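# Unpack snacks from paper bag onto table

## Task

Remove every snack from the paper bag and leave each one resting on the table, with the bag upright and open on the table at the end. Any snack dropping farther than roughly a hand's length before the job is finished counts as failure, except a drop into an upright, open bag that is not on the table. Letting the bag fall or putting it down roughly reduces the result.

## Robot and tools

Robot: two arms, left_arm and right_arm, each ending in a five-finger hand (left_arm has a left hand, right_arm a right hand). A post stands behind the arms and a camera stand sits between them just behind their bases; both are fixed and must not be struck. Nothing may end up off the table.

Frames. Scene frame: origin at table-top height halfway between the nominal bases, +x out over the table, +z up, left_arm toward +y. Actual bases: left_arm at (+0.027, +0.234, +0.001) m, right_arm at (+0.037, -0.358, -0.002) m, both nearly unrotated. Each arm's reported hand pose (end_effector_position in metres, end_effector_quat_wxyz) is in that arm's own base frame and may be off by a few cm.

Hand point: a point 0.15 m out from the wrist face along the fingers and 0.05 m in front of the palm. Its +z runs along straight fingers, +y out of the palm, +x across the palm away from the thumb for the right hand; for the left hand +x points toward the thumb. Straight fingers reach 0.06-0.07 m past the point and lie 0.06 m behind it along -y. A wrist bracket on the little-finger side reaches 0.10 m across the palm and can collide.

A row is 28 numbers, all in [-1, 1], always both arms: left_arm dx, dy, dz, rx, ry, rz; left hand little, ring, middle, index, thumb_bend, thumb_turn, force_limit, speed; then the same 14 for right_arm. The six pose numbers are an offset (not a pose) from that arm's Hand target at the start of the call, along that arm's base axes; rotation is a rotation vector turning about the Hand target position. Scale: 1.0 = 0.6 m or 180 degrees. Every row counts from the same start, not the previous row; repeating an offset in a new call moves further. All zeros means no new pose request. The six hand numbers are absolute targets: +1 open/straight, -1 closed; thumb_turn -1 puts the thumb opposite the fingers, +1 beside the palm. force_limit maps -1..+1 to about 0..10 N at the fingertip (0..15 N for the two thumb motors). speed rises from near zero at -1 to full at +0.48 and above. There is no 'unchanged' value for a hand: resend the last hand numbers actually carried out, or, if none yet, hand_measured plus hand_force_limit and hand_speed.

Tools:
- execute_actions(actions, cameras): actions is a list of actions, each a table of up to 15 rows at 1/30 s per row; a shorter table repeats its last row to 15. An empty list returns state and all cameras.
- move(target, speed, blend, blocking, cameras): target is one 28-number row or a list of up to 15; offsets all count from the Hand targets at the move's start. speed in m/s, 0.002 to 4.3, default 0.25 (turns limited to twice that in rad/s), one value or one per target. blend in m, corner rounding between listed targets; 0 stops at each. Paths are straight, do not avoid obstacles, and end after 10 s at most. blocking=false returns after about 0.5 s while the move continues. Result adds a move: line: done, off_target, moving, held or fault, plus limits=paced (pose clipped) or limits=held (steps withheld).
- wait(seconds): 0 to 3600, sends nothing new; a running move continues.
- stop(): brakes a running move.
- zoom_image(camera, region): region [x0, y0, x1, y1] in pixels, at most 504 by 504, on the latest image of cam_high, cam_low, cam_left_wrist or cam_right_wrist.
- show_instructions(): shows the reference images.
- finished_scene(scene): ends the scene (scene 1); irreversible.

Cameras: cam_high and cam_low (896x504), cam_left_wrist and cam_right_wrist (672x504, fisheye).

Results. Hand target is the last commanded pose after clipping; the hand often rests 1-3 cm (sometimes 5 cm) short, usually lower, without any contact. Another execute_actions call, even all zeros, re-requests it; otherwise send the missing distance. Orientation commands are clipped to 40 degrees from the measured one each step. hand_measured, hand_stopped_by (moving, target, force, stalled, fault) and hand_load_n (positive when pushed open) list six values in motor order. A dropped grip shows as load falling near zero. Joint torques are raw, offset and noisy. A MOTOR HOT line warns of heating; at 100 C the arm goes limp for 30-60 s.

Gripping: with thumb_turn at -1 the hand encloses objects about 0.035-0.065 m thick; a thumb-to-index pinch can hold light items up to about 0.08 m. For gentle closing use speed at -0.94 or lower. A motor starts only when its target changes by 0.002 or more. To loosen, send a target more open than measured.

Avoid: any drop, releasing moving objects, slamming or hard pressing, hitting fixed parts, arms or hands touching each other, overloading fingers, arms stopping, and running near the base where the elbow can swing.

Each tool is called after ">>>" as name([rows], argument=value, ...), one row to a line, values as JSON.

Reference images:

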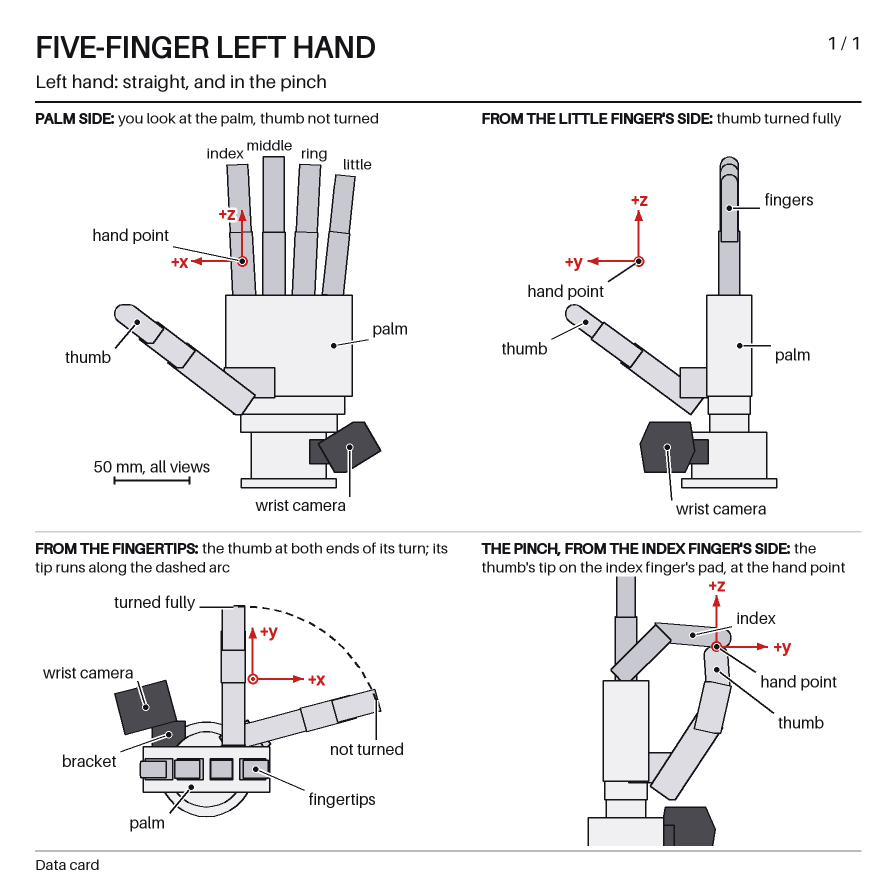

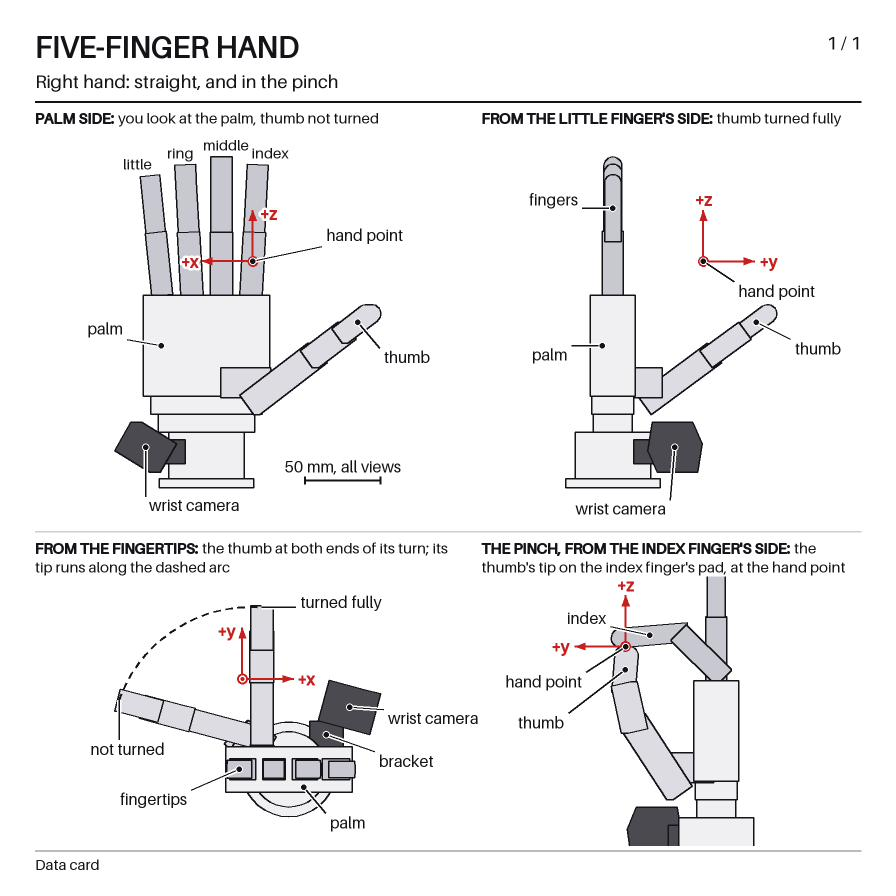

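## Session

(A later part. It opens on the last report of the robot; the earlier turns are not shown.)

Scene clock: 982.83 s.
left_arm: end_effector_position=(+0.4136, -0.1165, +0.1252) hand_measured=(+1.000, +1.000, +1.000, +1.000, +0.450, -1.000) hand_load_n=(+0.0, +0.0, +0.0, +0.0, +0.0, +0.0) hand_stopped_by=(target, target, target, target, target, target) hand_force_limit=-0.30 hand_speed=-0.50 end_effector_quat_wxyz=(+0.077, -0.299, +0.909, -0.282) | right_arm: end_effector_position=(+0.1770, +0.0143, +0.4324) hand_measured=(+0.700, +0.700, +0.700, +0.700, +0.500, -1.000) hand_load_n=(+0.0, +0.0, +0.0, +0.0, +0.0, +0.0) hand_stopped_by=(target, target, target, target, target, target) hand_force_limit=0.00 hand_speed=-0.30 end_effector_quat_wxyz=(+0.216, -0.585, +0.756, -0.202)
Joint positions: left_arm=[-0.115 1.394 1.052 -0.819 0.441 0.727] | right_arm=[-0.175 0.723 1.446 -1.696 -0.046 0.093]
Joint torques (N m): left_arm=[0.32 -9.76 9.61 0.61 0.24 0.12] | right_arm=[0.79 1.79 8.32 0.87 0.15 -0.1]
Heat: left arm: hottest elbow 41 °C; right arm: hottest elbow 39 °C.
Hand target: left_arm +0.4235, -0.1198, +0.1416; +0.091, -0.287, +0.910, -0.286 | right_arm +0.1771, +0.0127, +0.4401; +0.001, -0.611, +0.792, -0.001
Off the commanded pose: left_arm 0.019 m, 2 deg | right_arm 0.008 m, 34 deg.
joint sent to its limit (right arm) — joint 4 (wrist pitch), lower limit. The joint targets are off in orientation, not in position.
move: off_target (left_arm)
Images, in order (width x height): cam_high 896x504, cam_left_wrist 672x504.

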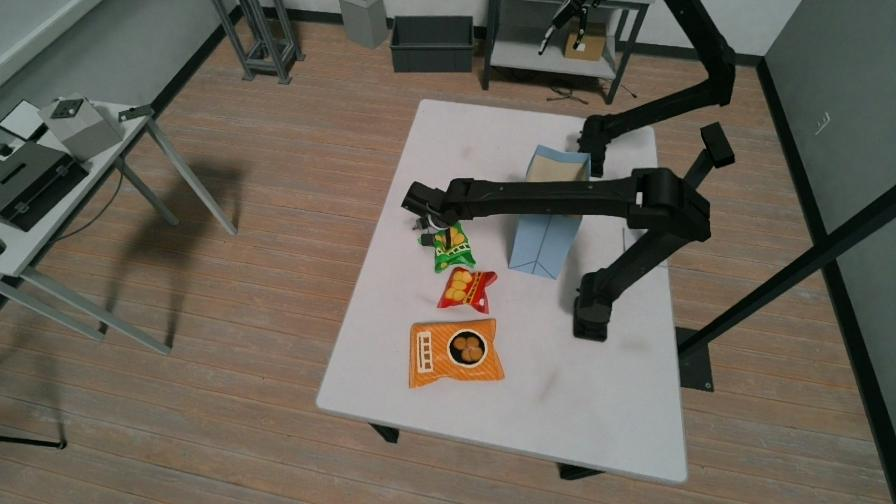

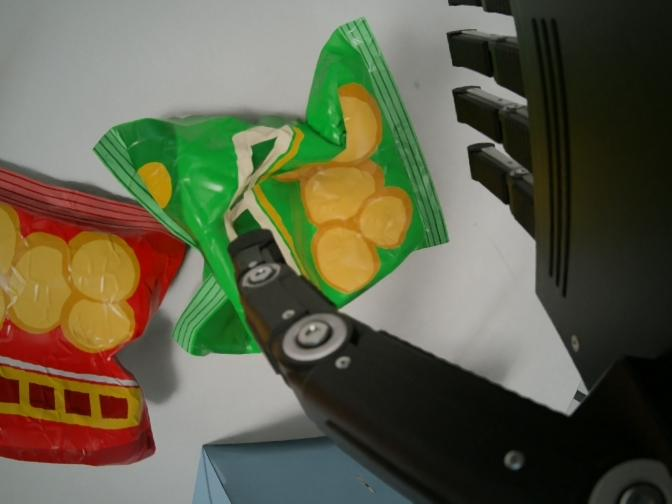

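>>> move([
  [0,0,0.45,0,0,0,1,1,1,1,0.45,-1,-0.3,-0.5,0,0,0,0,0,0,0.7,0.7,0.7,0.7,0.5,-1,0,-0.3],
  [-0.4175,-0.2237,0.5,0.0561,0.0996,0.2787,0.72,0.72,0.72,0.72,0.5,-1,-0.3,-0.5,0,0,0,0,0,0,0.7,0.7,0.7,0.7,0.5,-1,0,-0.3],
], speed=[0.15,0.2], blend=[0.03,0], cameras=["cam_left_wrist","cam_high","cam_low"])

>>> zoom_image(camera="cam_left_wrist", region=[0, 0, 420, 360])

Scene clock: 1000.20 s.
left_arm: end_effector_position=(+0.1768, -0.2571, +0.4420) hand_measured=(+0.720, +0.720, +0.720, +0.720, +0.500, -1.000) hand_load_n=(+0.0, +0.0, +0.0, +0.0, +0.0, +0.0) hand_stopped_by=(target, target, target, target, target, target) hand_force_limit=-0.30 hand_speed=-0.50 end_effector_quat_wxyz=(+0.069, -0.650, +0.722, -0.228) | right_arm: end_effector_position=(+0.1770, +0.0143, +0.4324) hand_measured=(+0.700, +0.700, +0.700, +0.700, +0.500, -1.000) hand_load_n=(+0.0, +0.0, +0.0, +0.5, +0.0, +0.0) hand_stopped_by=(target, target, target, target, target, target) hand_force_limit=0.00 hand_speed=-0.30 end_effector_quat_wxyz=(+0.216, -0.585, +0.756, -0.202)
Joint positions: left_arm=[-0.856 1.043 1.618 -1.686 -0.142 -0.717] | right_arm=[-0.175 0.723 1.446 -1.696 -0.046 0.093]
Joint torques (N m): left_arm=[1.44 -3.6 6.28 0.59 0.11 -0.04] | right_arm=[0.73 1.85 8.32 0.87 0.16 -0.1]
Heat: left arm: hottest elbow 42 °C; right arm: hottest elbow 39 °C.
Hand target: left_arm +0.1731, -0.2539, +0.4416; +0.089, -0.675, +0.726, -0.096 | right_arm +0.1771, +0.0127, +0.4401; +0.001, -0.611, +0.792, -0.001
Off the commanded pose: left_arm 0.005 m, 16 deg | right_arm 0.008 m, 34 deg.
joint sent to its limit (left arm) — joint 4 (wrist pitch), lower limit. The joint targets are off in orientation, not in position.
joint sent to its limit (right arm) — joint 4 (wrist pitch), lower limit. The joint targets are off in orientation, not in position.
move: off_target (left_arm); target 2's new numbers were sent with left_arm's hand 0.005 m and 16 deg from that target
Images, in order (width x height): cam_high 896x504, cam_low 896x504, cam_left_wrist 672x504.

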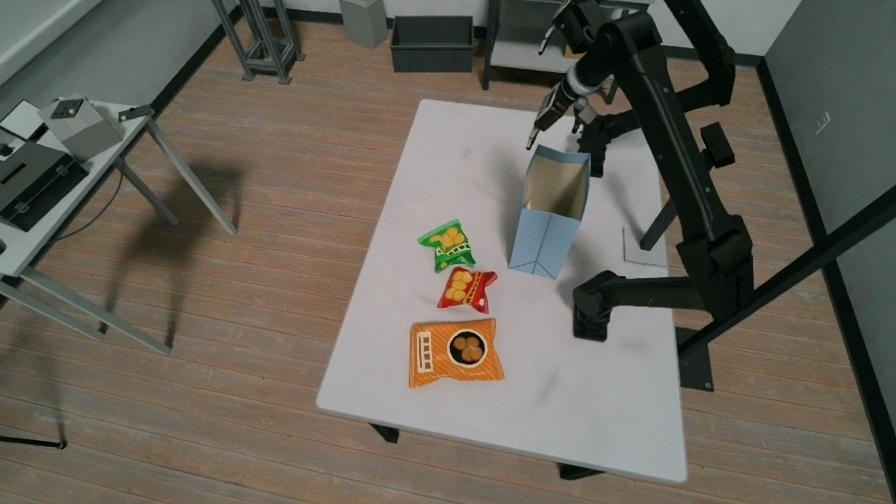

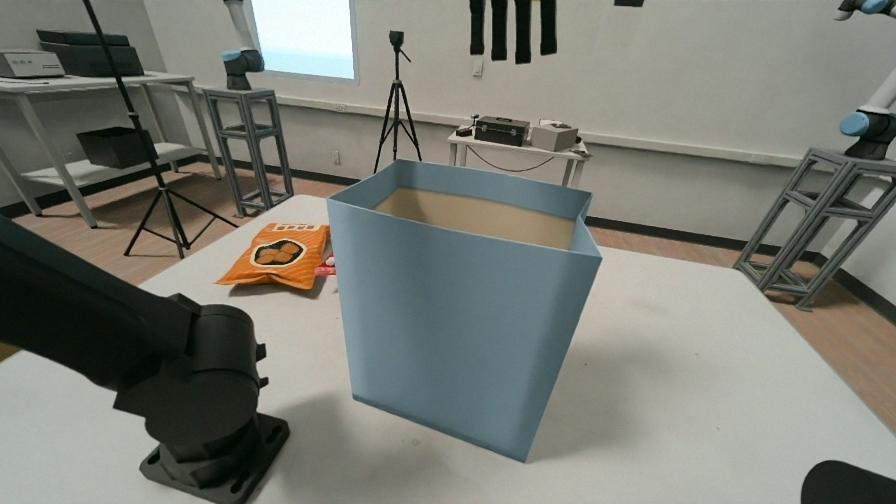

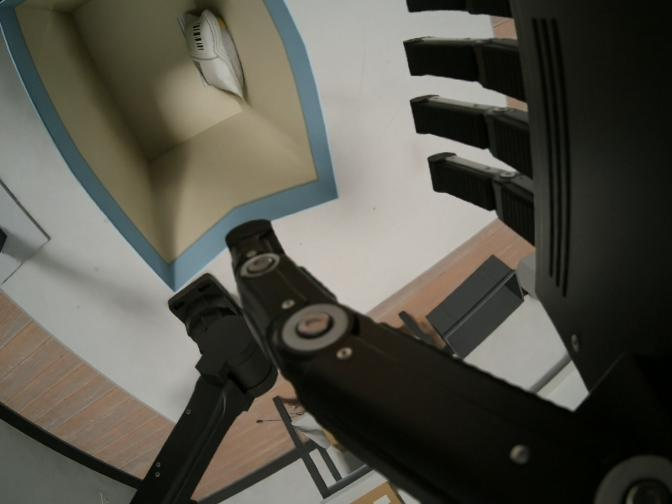

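Scaled by 1.200 from the camera's image (finer frame: 960x720).

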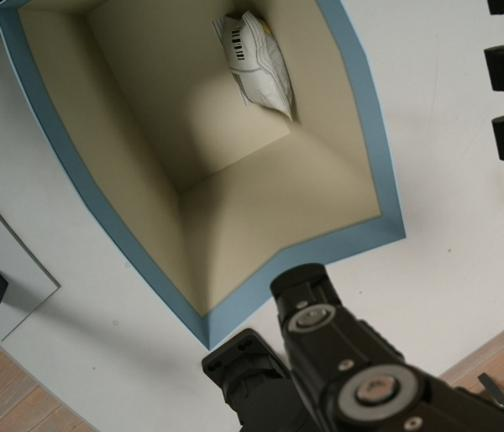

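>>> move([
  [-0.0505,0.0068,-0.1693,0,0,0,0.85,0.85,0.85,0.85,0.5,-1,-0.3,-0.5,0,0,0,0,0,0,0.7,0.7,0.7,0.7,0.5,-1,0,-0.3],
  [-0.0505,0.0068,-0.4027,0,0,0,0.85,0.85,0.85,0.85,0.5,-1,-0.3,-0.5,0,0,0,0,0,0,0.7,0.7,0.7,0.7,0.5,-1,0,-0.3],
], speed=[0.12,0.08], cameras=["cam_left_wrist","cam_high","cam_low"])

>>> zoom_image(camera="cam_high", region=[480, 110, 640, 290])

Scene clock: 1032.43 s.
left_arm: end_effector_position=(+0.1426, -0.2460, +0.1986) hand_measured=(+0.850, +0.850, +0.850, +0.850, +0.500, -1.000) hand_load_n=(+0.0, +0.0, +0.0, +0.0, +0.0, +0.0) hand_stopped_by=(target, target, target, target, target, target) hand_force_limit=-0.30 hand_speed=-0.50 end_effector_quat_wxyz=(-0.089, +0.674, -0.728, +0.086) | right_arm: end_effector_position=(+0.1770, +0.0143, +0.4324) hand_measured=(+0.700, +0.700, +0.700, +0.700, +0.500, -1.000) hand_load_n=(+0.0, +0.0, +0.0, +0.0, +0.0, +0.0) hand_stopped_by=(target, target, target, target, target, target) hand_force_limit=0.00 hand_speed=-0.30 end_effector_quat_wxyz=(+0.216, -0.585, +0.756, -0.202)
Joint positions: left_arm=[-0.952 1.004 0.975 -1.392 -0.199 -0.861] | right_arm=[-0.175 0.723 1.446 -1.696 -0.046 0.093]
Joint torques (N m): left_arm=[0.15 -4.13 7.19 1.18 -0.14 -0.02] | right_arm=[0.79 1.85 8.32 0.87 0.15 -0.1]
Heat: left arm: hottest elbow 41 °C; right arm: hottest elbow 39 °C.
Hand target: left_arm +0.1429, -0.2498, +0.2000; -0.089, +0.675, -0.726, +0.096 | right_arm +0.1771, +0.0127, +0.4401; +0.001, -0.611, +0.792, -0.001
Off the commanded pose: left_arm 0.004 m, 1 deg | right_arm 0.008 m, 34 deg.
joint sent to its limit (right arm) — joint 4 (wrist pitch), lower limit. The joint targets are off in orientation, not in position.
move: done
Images, in order (width x height): cam_high 896x504, cam_low 896x504, cam_left_wrist 672x504.

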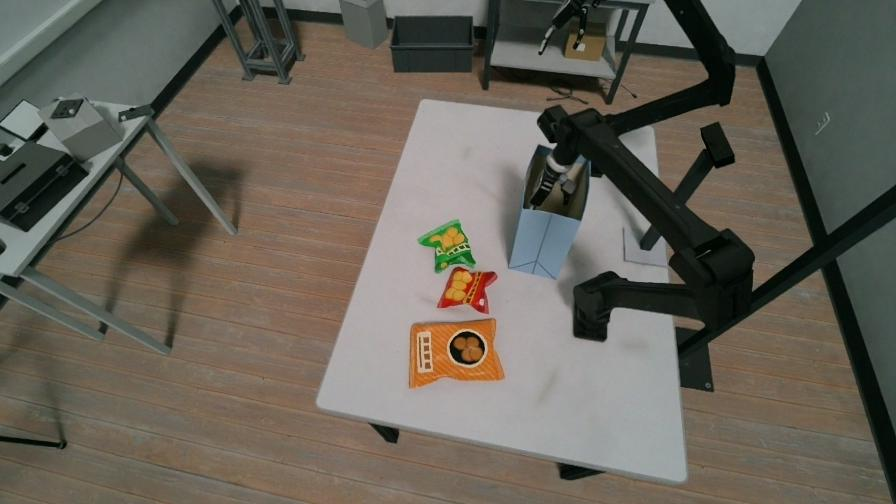

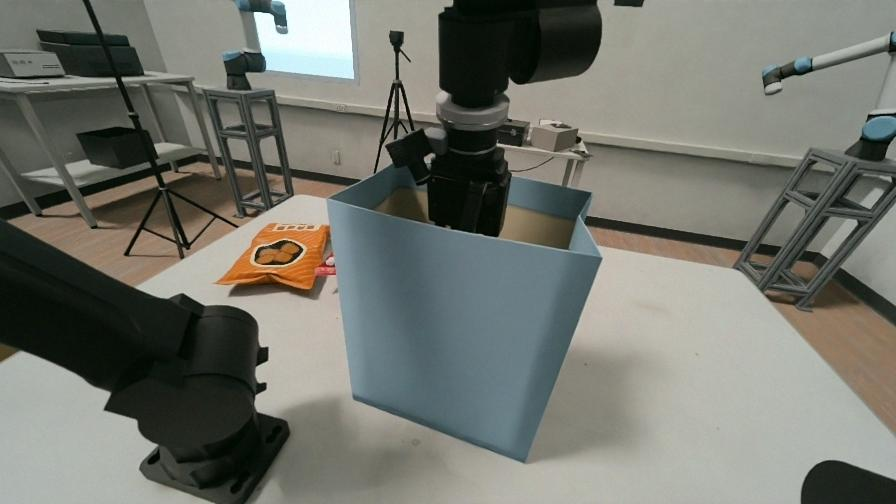

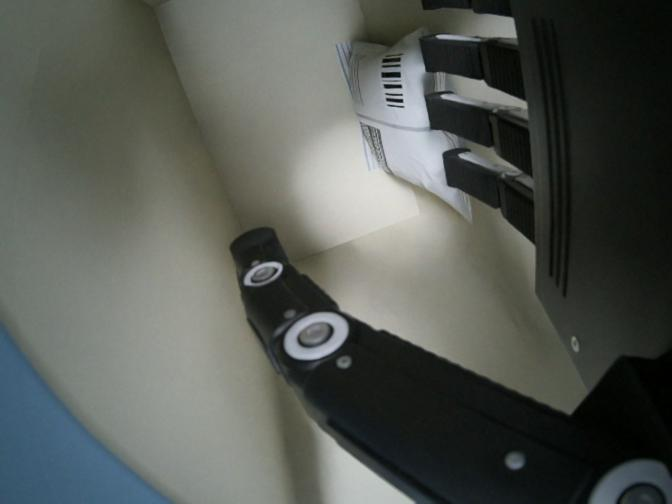

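Scaled by 2.800 from the camera's image (finer frame: 1280x720).

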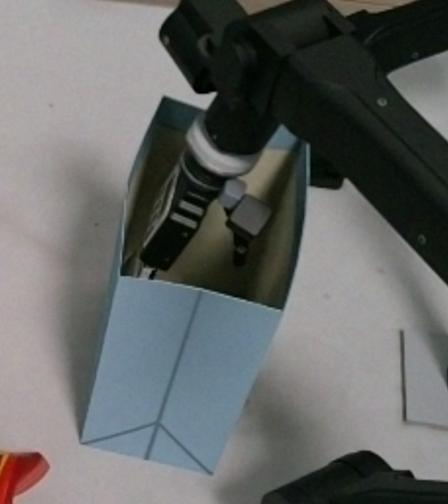

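>>> move([
  [0.0467,-0.0035,0,0,0,0,0.85,0.85,0.85,0.85,0.5,-1,-0.3,-0.5,0,0,0,0,0,0,0.7,0.7,0.7,0.7,0.5,-1,0,-0.3],
  [0.0467,-0.0035,-0.0833,0,0,0,0.85,0.85,0.85,0.85,0.5,-1,-0.3,-0.5,0,0,0,0,0,0,0.7,0.7,0.7,0.7,0.5,-1,0,-0.3],
], speed=[0.06,0.06], cameras=["cam_left_wrist","cam_low"])

>>> zoom_image(camera="cam_left_wrist", region=[280, 0, 560, 240])

Scene clock: 1056.27 s.
left_arm: end_effector_position=(+0.1685, -0.2511, +0.1560) hand_measured=(+0.850, +0.850, +0.850, +0.850, +0.500, -1.000) hand_load_n=(-0.5, +0.0, +0.0, +0.0, +0.0, +0.0) hand_stopped_by=(target, target, target, target, target, target) hand_force_limit=-0.30 hand_speed=-0.50 end_effector_quat_wxyz=(-0.090, +0.676, -0.725, +0.100) | right_arm: end_effector_position=(+0.1770, +0.0143, +0.4324) hand_measured=(+0.700, +0.700, +0.700, +0.700, +0.500, -1.000) hand_load_n=(+0.0, +0.0, +0.0, +0.0, +0.0, +0.0) hand_stopped_by=(target, target, target, target, target, target) hand_force_limit=0.00 hand_speed=-0.30 end_effector_quat_wxyz=(+0.216, -0.585, +0.756, -0.202)
Joint positions: left_arm=[-0.891 1.047 0.887 -1.222 -0.192 -0.803] | right_arm=[-0.175 0.723 1.446 -1.696 -0.046 0.093]
Joint torques (N m): left_arm=[1.49 -3.37 6.97 1.25 0.08 0.17] | right_arm=[0.79 1.73 8.32 0.87 0.15 -0.09]
Heat: left arm: hottest elbow 42 °C; right arm: hottest elbow 39 °C.
Hand target: left_arm +0.1708, -0.2520, +0.1500; -0.089, +0.675, -0.726, +0.096 | right_arm +0.1771, +0.0127, +0.4401; +0.001, -0.611, +0.792, -0.001
Off the commanded pose: left_arm 0.007 m, 1 deg | right_arm 0.008 m, 34 deg.
joint sent to its limit (right arm) — joint 4 (wrist pitch), lower limit. The joint targets are off in orientation, not in position.
move: done
Images, in order (width x height): cam_low 896x504, cam_left_wrist 672x504.

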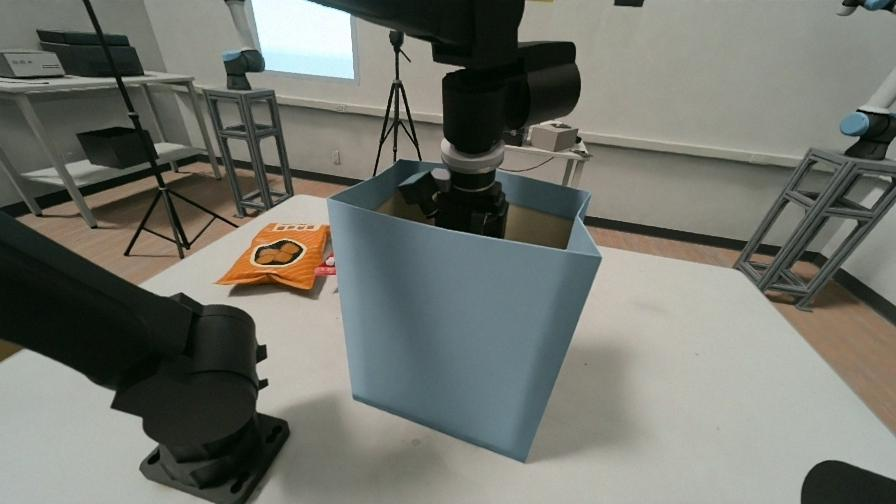

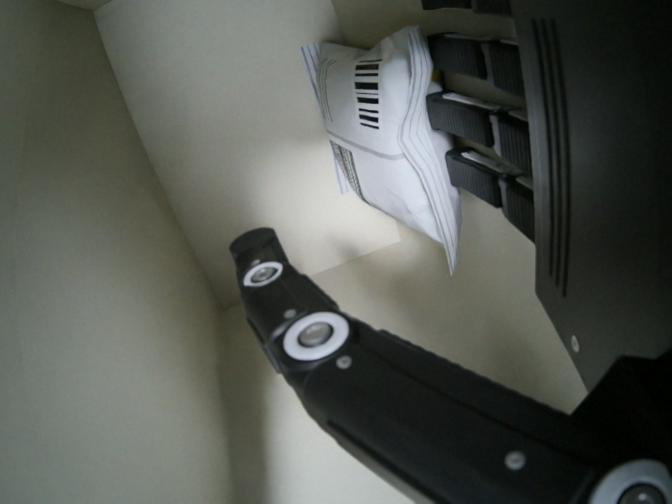

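Scaled by 1.800 from the camera's image (finer frame: 960x720).

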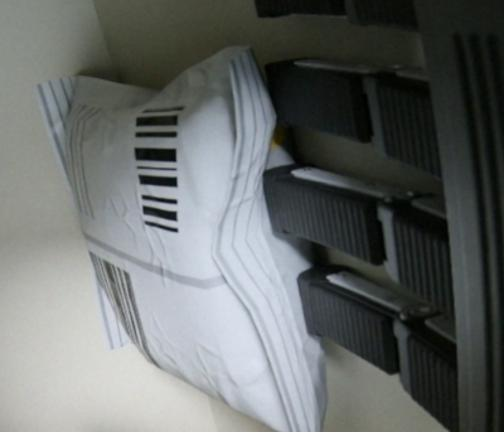

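>>> move([
  [0.0133,-0.001,-0.05,0,0,0,0.85,0.85,0.85,0.85,0.5,-1,-0.3,-0.5,0,0,0,0,0,0,0.7,0.7,0.7,0.7,0.5,-1,0,-0.3],
], speed=[0.05], cameras=["cam_left_wrist","cam_low"])

>>> zoom_image(camera="cam_left_wrist", region=[280, 0, 560, 240])

Scene clock: 1064.50 s.
left_arm: end_effector_position=(+0.1798, -0.2545, +0.1320) hand_measured=(+0.850, +0.850, +0.850, +0.850, +0.500, -1.000) hand_load_n=(+0.0, +0.5, +0.0, +0.0, +0.0, +0.0) hand_stopped_by=(target, target, target, target, target, target) hand_force_limit=-0.30 hand_speed=-0.50 end_effector_quat_wxyz=(-0.091, +0.676, -0.723, +0.109) | right_arm: end_effector_position=(+0.1770, +0.0143, +0.4324) hand_measured=(+0.700, +0.700, +0.700, +0.700, +0.500, -1.000) hand_load_n=(+0.0, +0.0, +0.0, +0.0, +0.0, +0.0) hand_stopped_by=(target, target, target, target, target, target) hand_force_limit=0.00 hand_speed=-0.30 end_effector_quat_wxyz=(+0.216, -0.585, +0.756, -0.202)
Joint positions: left_arm=[-0.871 1.074 0.84 -1.124 -0.192 -0.783] | right_arm=[-0.175 0.723 1.446 -1.696 -0.046 0.093]
Joint torques (N m): left_arm=[2.08 -2.14 6.19 1.24 0.19 0.11] | right_arm=[0.79 1.79 8.31 0.87 0.15 -0.1]
Heat: left arm: hottest elbow 41 °C; right arm: hottest elbow 39 °C.
Hand target: left_arm +0.1788, -0.2526, +0.1200; -0.089, +0.675, -0.726, +0.096 | right_arm +0.1771, +0.0127, +0.4401; +0.001, -0.611, +0.792, -0.001
Off the commanded pose: left_arm 0.012 m, 2 deg | right_arm 0.008 m, 34 deg.
joint sent to its limit (right arm) — joint 4 (wrist pitch), lower limit. The joint targets are off in orientation, not in position.
move: off_target (left_arm)
Images, in order (width x height): cam_low 896x504, cam_left_wrist 672x504.

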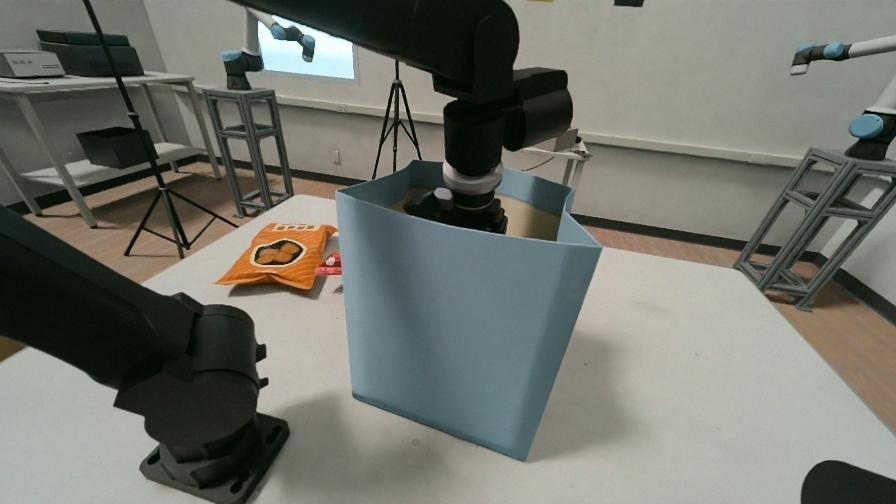

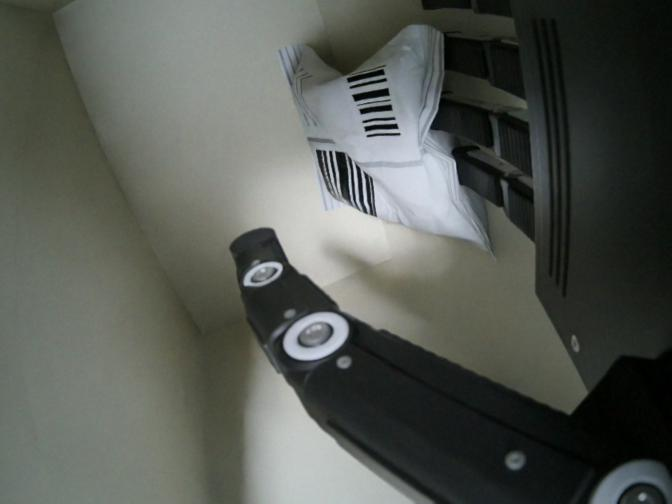

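Scaled by 1.800 from the camera's image (finer frame: 960x720).

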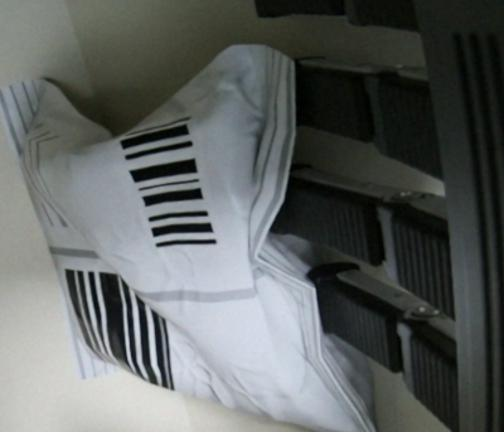

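>>> move([
  [0,0,0.06,0,0,0,1,1,1,1,0.5,-1,-0.3,-0.5,0,0,0,0,0,0,0.7,0.7,0.7,0.7,0.5,-1,0,-0.3],
], speed=[0.06], cameras=["cam_left_wrist","cam_high"])

>>> zoom_image(camera="cam_left_wrist", region=[280, 0, 560, 240])

>>> zoom_image(camera="cam_high", region=[480, 110, 640, 290])

Scene clock: 1077.23 s.
left_arm: end_effector_position=(+0.1718, -0.2470, +0.1415) hand_measured=(+1.000, +1.000, +1.000, +1.000, +0.500, -1.000) hand_load_n=(+0.0, +0.0, +0.0, +0.0, +0.0, +0.0) hand_stopped_by=(target, target, target, target, target, target) hand_force_limit=-0.30 hand_speed=-0.50 end_effector_quat_wxyz=(-0.089, +0.676, -0.727, +0.085) | right_arm: end_effector_position=(+0.1770, +0.0143, +0.4324) hand_measured=(+0.700, +0.700, +0.700, +0.700, +0.500, -1.000) hand_load_n=(+0.0, +0.0, +0.0, +0.0, +0.0, +0.5) hand_stopped_by=(target, target, target, target, target, target) hand_force_limit=0.00 hand_speed=-0.30 end_effector_quat_wxyz=(+0.216, -0.585, +0.756, -0.202)
Joint positions: left_arm=[-0.871 1.076 0.87 -1.203 -0.186 -0.783] | right_arm=[-0.175 0.723 1.446 -1.696 -0.046 0.093]
Joint torques (N m): left_arm=[1.79 -5.3 9.7 0.16 0.01 0.06] | right_arm=[0.79 1.79 8.31 0.87 0.15 -0.09]
Heat: left arm: hottest elbow 41 °C; right arm: hottest elbow 39 °C.
Hand target: left_arm +0.1788, -0.2526, +0.1560; -0.089, +0.675, -0.726, +0.096 | right_arm +0.1771, +0.0127, +0.4401; +0.001, -0.611, +0.792, -0.001
Off the commanded pose: left_arm 0.017 m, 1 deg | right_arm 0.008 m, 34 deg.
joint sent to its limit (right arm) — joint 4 (wrist pitch), lower limit. The joint targets are off in orientation, not in position.
move: off_target (left_arm)
Images, in order (width x height): cam_high 896x504, cam_left_wrist 672x504.

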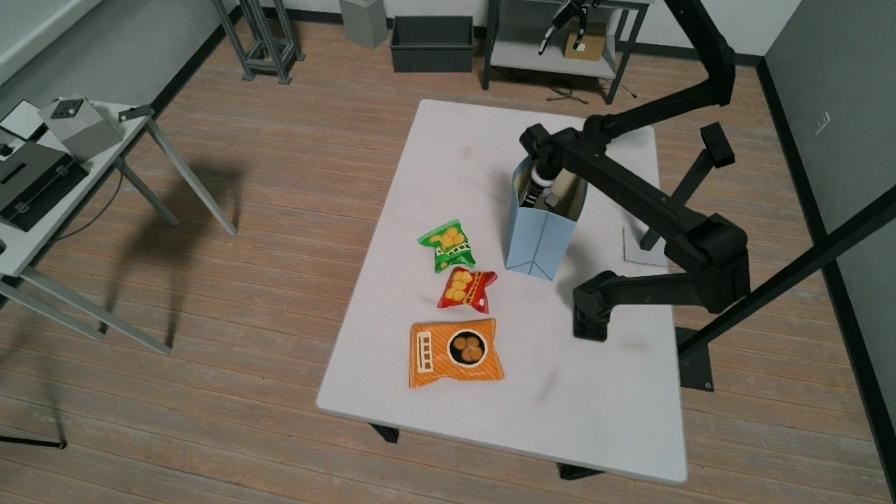

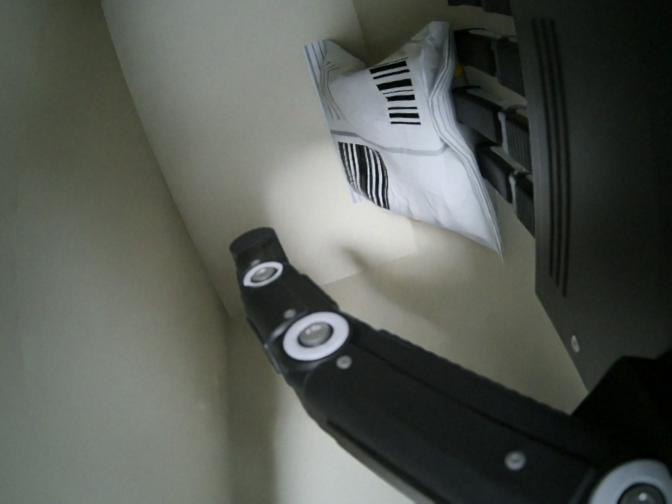

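Scaled by 1.800 from the camera's image (finer frame: 960x720).

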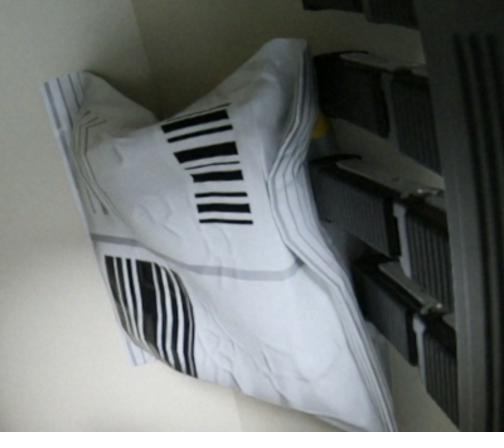

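Scaled by 2.800 from the camera's image (finer frame: 1280x720).

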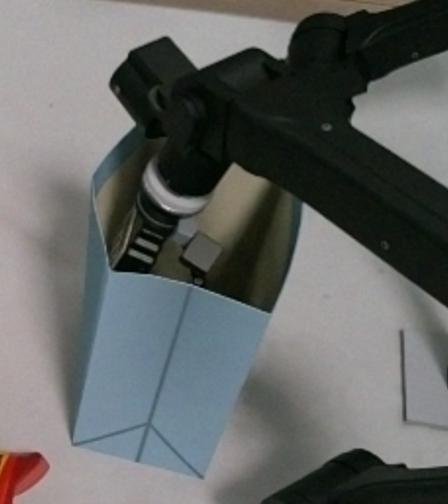

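>>> move([
  [0.004,0,-0.055,0,0,0,1,1,1,1,0.5,-1,-0.3,-0.5,0,0,0,0,0,0,0.7,0.7,0.7,0.7,0.5,-1,0,-0.3],
], speed=[0.05], cameras=["cam_left_wrist","cam_low"])

>>> zoom_image(camera="cam_left_wrist", region=[280, 0, 560, 240])

Scene clock: 1081.10 s.
left_arm: end_effector_position=(+0.1799, -0.2540, +0.1323) hand_measured=(+1.000, +1.000, +1.000, +1.000, +0.500, -1.000) hand_load_n=(+0.0, +0.0, +0.0, +0.0, +0.0, +0.0) hand_stopped_by=(target, target, target, target, target, target) hand_force_limit=-0.30 hand_speed=-0.50 end_effector_quat_wxyz=(-0.089, +0.676, -0.724, +0.105) | right_arm: end_effector_position=(+0.1770, +0.0143, +0.4324) hand_measured=(+0.700, +0.700, +0.700, +0.700, +0.500, -1.000) hand_load_n=(-0.5, +0.0, +0.0, +0.0, +0.0, +0.0) hand_stopped_by=(target, target, target, target, target, target) hand_force_limit=0.00 hand_speed=-0.30 end_effector_quat_wxyz=(+0.216, -0.585, +0.756, -0.202)
Joint positions: left_arm=[-0.866 1.08 0.845 -1.131 -0.186 -0.777] | right_arm=[-0.175 0.723 1.446 -1.696 -0.046 0.093]
Joint torques (N m): left_arm=[1.85 -2.96 6.48 1.05 0.03 0.11] | right_arm=[0.79 1.79 8.32 0.9 0.16 -0.09]
Heat: left arm: hottest elbow 41 °C; right arm: hottest elbow 39 °C.
Hand target: left_arm +0.1812, -0.2526, +0.1230; -0.089, +0.675, -0.726, +0.096 | right_arm +0.1771, +0.0127, +0.4401; +0.001, -0.611, +0.792, -0.001
Off the commanded pose: left_arm 0.010 m, 1 deg | right_arm 0.008 m, 34 deg.
joint sent to its limit (right arm) — joint 4 (wrist pitch), lower limit. The joint targets are off in orientation, not in position.
move: done
Images, in order (width x height): cam_low 896x504, cam_left_wrist 672x504.

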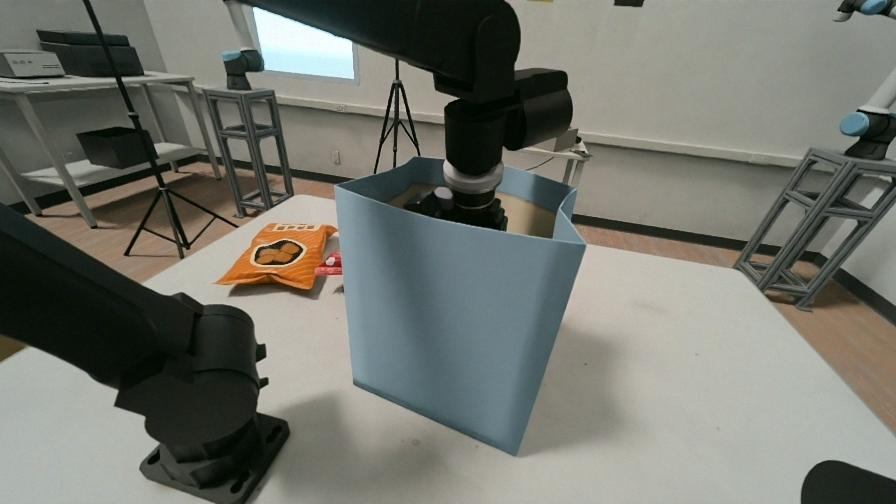

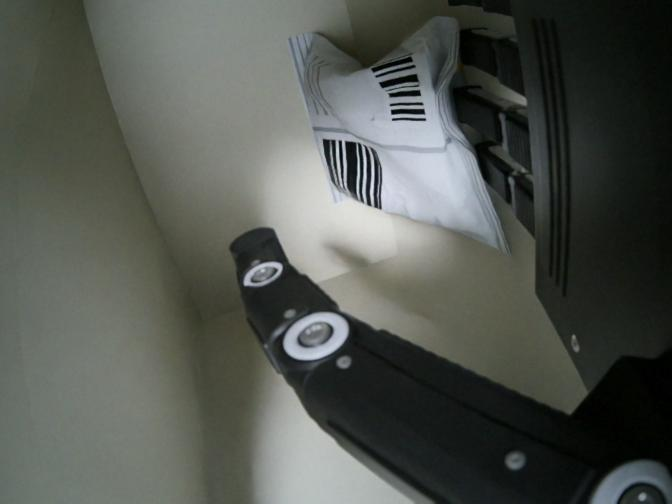

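Scaled by 1.800 from the camera's image (finer frame: 960x720).

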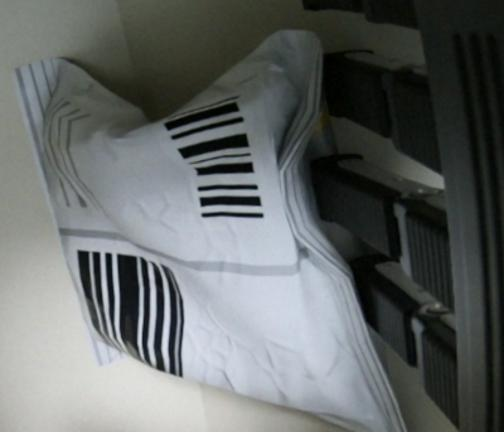

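>>> move([
  [0.004,0,-0.05,0,0,0,1,1,1,1,0.5,-1,-0.3,-0.5,0,0,0,0,0,0,0.7,0.7,0.7,0.7,0.5,-1,0,-0.3],
], speed=[0.05], cameras=["cam_left_wrist","cam_low"])

>>> zoom_image(camera="cam_left_wrist", region=[280, 0, 560, 240])

Scene clock: 1085.07 s.
left_arm: end_effector_position=(+0.1803, -0.2518, +0.0974) hand_measured=(+1.000, +1.000, +1.000, +1.000, +0.500, -1.000) hand_load_n=(+0.0, +0.0, +0.0, +0.0, +0.0, +0.0) hand_stopped_by=(target, target, target, target, target, target) hand_force_limit=-0.30 hand_speed=-0.50 end_effector_quat_wxyz=(-0.089, +0.675, -0.726, +0.096) | right_arm: end_effector_position=(+0.1770, +0.0143, +0.4324) hand_measured=(+0.700, +0.700, +0.700, +0.700, +0.500, -1.000) hand_load_n=(+0.0, +0.0, +0.0, +0.0, +0.0, +0.0) hand_stopped_by=(target, target, target, target, target, target) hand_force_limit=0.00 hand_speed=-0.30 end_effector_quat_wxyz=(+0.216, -0.585, +0.756, -0.202)
Joint positions: left_arm=[-0.86 1.12 0.779 -1.041 -0.185 -0.771] | right_arm=[-0.175 0.723 1.446 -1.696 -0.046 0.093]
Joint torques (N m): left_arm=[1.96 -3.37 6.79 1.13 -0.05 0.11] | right_arm=[0.73 1.85 8.31 0.88 0.16 -0.09]
Heat: left arm: hottest elbow 41 °C; right arm: hottest elbow 39 °C.
Hand target: left_arm +0.1836, -0.2525, +0.0930; -0.089, +0.675, -0.726, +0.096 | right_arm +0.1771, +0.0127, +0.4401; +0.001, -0.611, +0.792, -0.001
Off the commanded pose: left_arm 0.006 m, 0 deg | right_arm 0.008 m, 34 deg.
joint sent to its limit (right arm) — joint 4 (wrist pitch), lower limit. The joint targets are off in orientation, not in position.
move: done
Images, in order (width x height): cam_low 896x504, cam_left_wrist 672x504.

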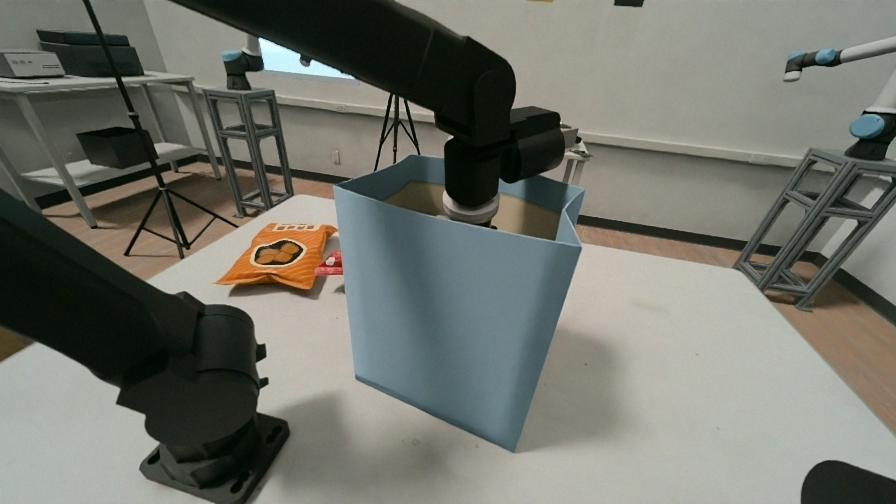

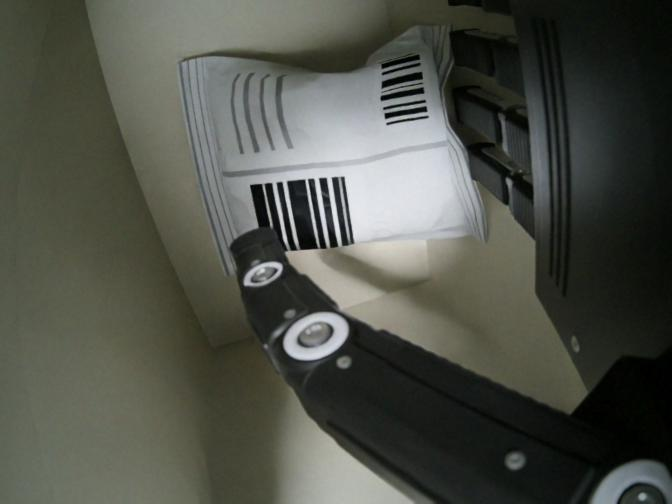

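Scaled by 1.800 from the camera's image (finer frame: 960x720).

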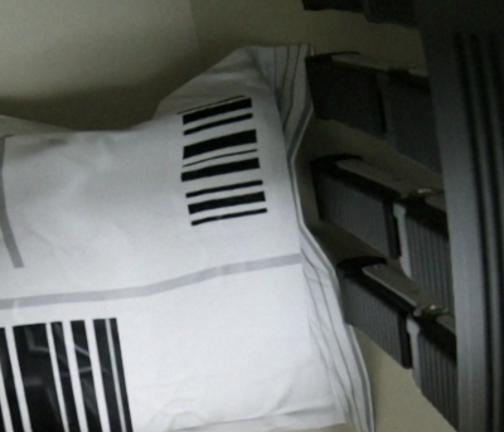

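>>> move([
  [0,0,0,0,0,0,0.6,0.6,0.6,0.6,0.5,-1,-0.3,-0.7,0,0,0,0,0,0,0.7,0.7,0.7,0.7,0.5,-1,0,-0.3],
  [0,0,-0.03,0,0,0,0.4,0.4,0.4,0.4,0.4,-1,-0.3,-0.7,0,0,0,0,0,0,0.7,0.7,0.7,0.7,0.5,-1,0,-0.3],
], speed=[0.05,0.05], cameras=["cam_left_wrist","cam_low"])

>>> zoom_image(camera="cam_left_wrist", region=[180, 0, 560, 300])

Scene clock: 1099.23 s.
left_arm: end_effector_position=(+0.1819, -0.2533, +0.0811) hand_measured=(+0.400, +0.400, +0.400, +0.400, +0.400, -1.000) hand_load_n=(+0.0, +0.0, +0.0, +0.0, +0.0, +0.0) hand_stopped_by=(target, target, target, target, target, target) hand_force_limit=-0.30 hand_speed=-0.70 end_effector_quat_wxyz=(-0.089, +0.676, -0.725, +0.100) | right_arm: end_effector_position=(+0.1770, +0.0143, +0.4324) hand_measured=(+0.700, +0.700, +0.700, +0.700, +0.500, -1.000) hand_load_n=(+0.0, +0.0, +0.0, +0.0, +0.0, +0.5) hand_stopped_by=(target, target, target, target, target, target) hand_force_limit=0.00 hand_speed=-0.30 end_effector_quat_wxyz=(+0.216, -0.585, +0.756, -0.202)
Joint positions: left_arm=[-0.859 1.14 0.747 -0.982 -0.185 -0.77] | right_arm=[-0.175 0.723 1.446 -1.696 -0.046 0.093]
Joint torques (N m): left_arm=[1.44 -3.84 6.45 1.14 0 0.11] | right_arm=[0.73 1.9 8.32 0.85 0.15 -0.1]
Heat: left arm: hottest elbow 41 °C; right arm: hottest elbow 39 °C.
Hand target: left_arm +0.1837, -0.2526, +0.0750; -0.089, +0.675, -0.726, +0.096 | right_arm +0.1771, +0.0127, +0.4401; +0.001, -0.611, +0.792, -0.001
Off the commanded pose: left_arm 0.006 m, 1 deg | right_arm 0.008 m, 34 deg.
joint sent to its limit (right arm) — joint 4 (wrist pitch), lower limit. The joint targets are off in orientation, not in position.
move: done
Images, in order (width x height): cam_low 896x504, cam_left_wrist 672x504.

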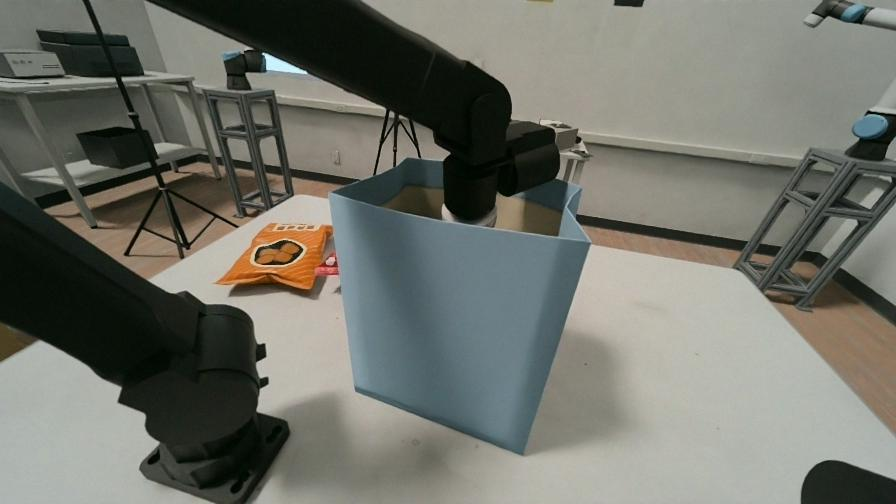

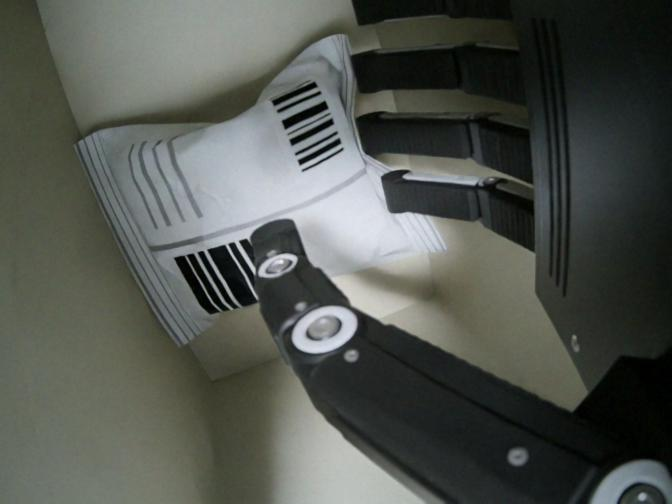

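Scaled by 1.326 from the camera's image (finer frame: 960x720).

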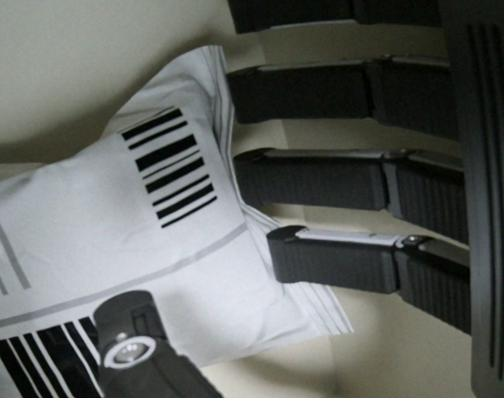

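>>> move([
  [0,0,-0.02,0,0,0,0.25,0.25,0.2,0.2,0.15,-1,-0.3,-0.7,0,0,0,0,0,0,0.7,0.7,0.7,0.7,0.5,-1,0,-0.3],
], speed=[0.05], cameras=["cam_left_wrist","cam_low"])

>>> zoom_image(camera="cam_left_wrist", region=[180, 0, 560, 300])

Scene clock: 1105.67 s.
left_arm: end_effector_position=(+0.1822, -0.2537, +0.0690) hand_measured=(+0.250, +0.250, +0.200, +0.200, +0.150, -1.000) hand_load_n=(+0.0, +0.0, +0.5, +0.0, +0.0, +0.0) hand_stopped_by=(target, target, target, target, target, target) hand_force_limit=-0.30 hand_speed=-0.70 end_effector_quat_wxyz=(-0.089, +0.676, -0.725, +0.100) | right_arm: end_effector_position=(+0.1770, +0.0143, +0.4324) hand_measured=(+0.700, +0.700, +0.700, +0.700, +0.500, -1.000) hand_load_n=(+0.0, +0.0, +0.0, +0.0, +0.0, +0.0) hand_stopped_by=(target, target, target, target, target, target) hand_force_limit=0.00 hand_speed=-0.30 end_effector_quat_wxyz=(+0.216, -0.585, +0.756, -0.202)
Joint positions: left_arm=[-0.859 1.156 0.725 -0.942 -0.185 -0.77] | right_arm=[-0.175 0.723 1.446 -1.696 -0.046 0.093]
Joint torques (N m): left_arm=[1.67 -3.84 6.37 0.99 0.03 0.09] | right_arm=[0.79 1.85 8.32 0.84 0.15 -0.1]
Heat: left arm: hottest elbow 41 °C; right arm: hottest elbow 39 °C.
Hand target: left_arm +0.1837, -0.2526, +0.0630; -0.089, +0.675, -0.726, +0.096 | right_arm +0.1771, +0.0127, +0.4401; +0.001, -0.611, +0.792, -0.001
Off the commanded pose: left_arm 0.006 m, 1 deg | right_arm 0.008 m, 34 deg.
joint sent to its limit (right arm) — joint 4 (wrist pitch), lower limit. The joint targets are off in orientation, not in position.
move: done
Images, in order (width x height): cam_low 896x504, cam_left_wrist 672x504.

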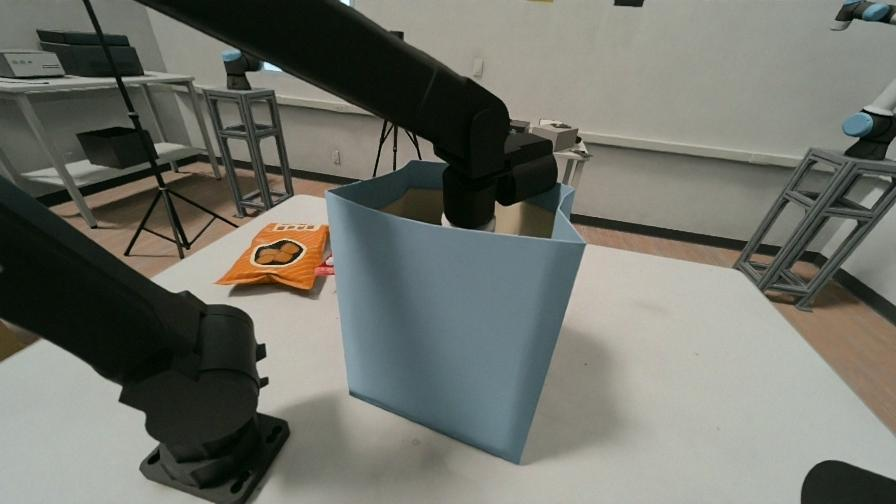

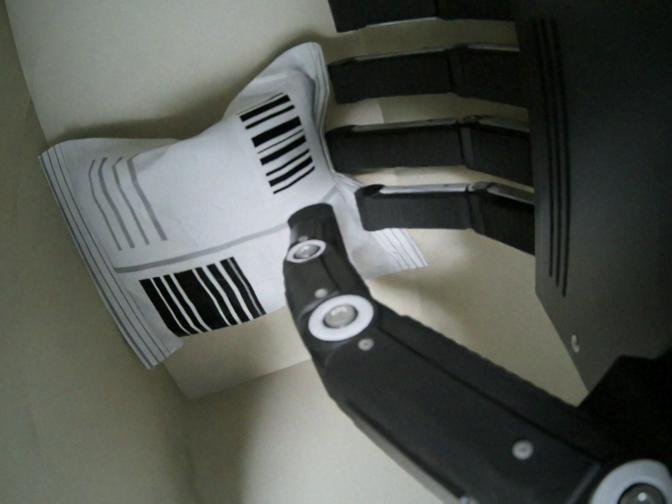

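Scaled by 1.326 from the camera's image (finer frame: 960x720).

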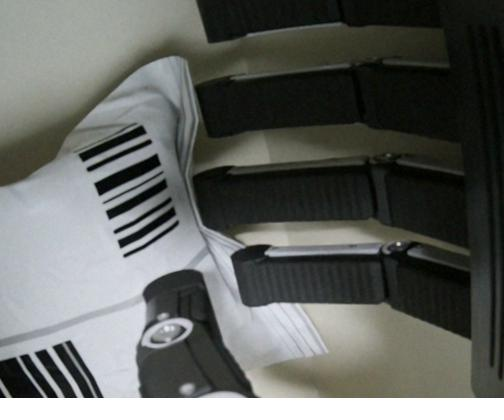

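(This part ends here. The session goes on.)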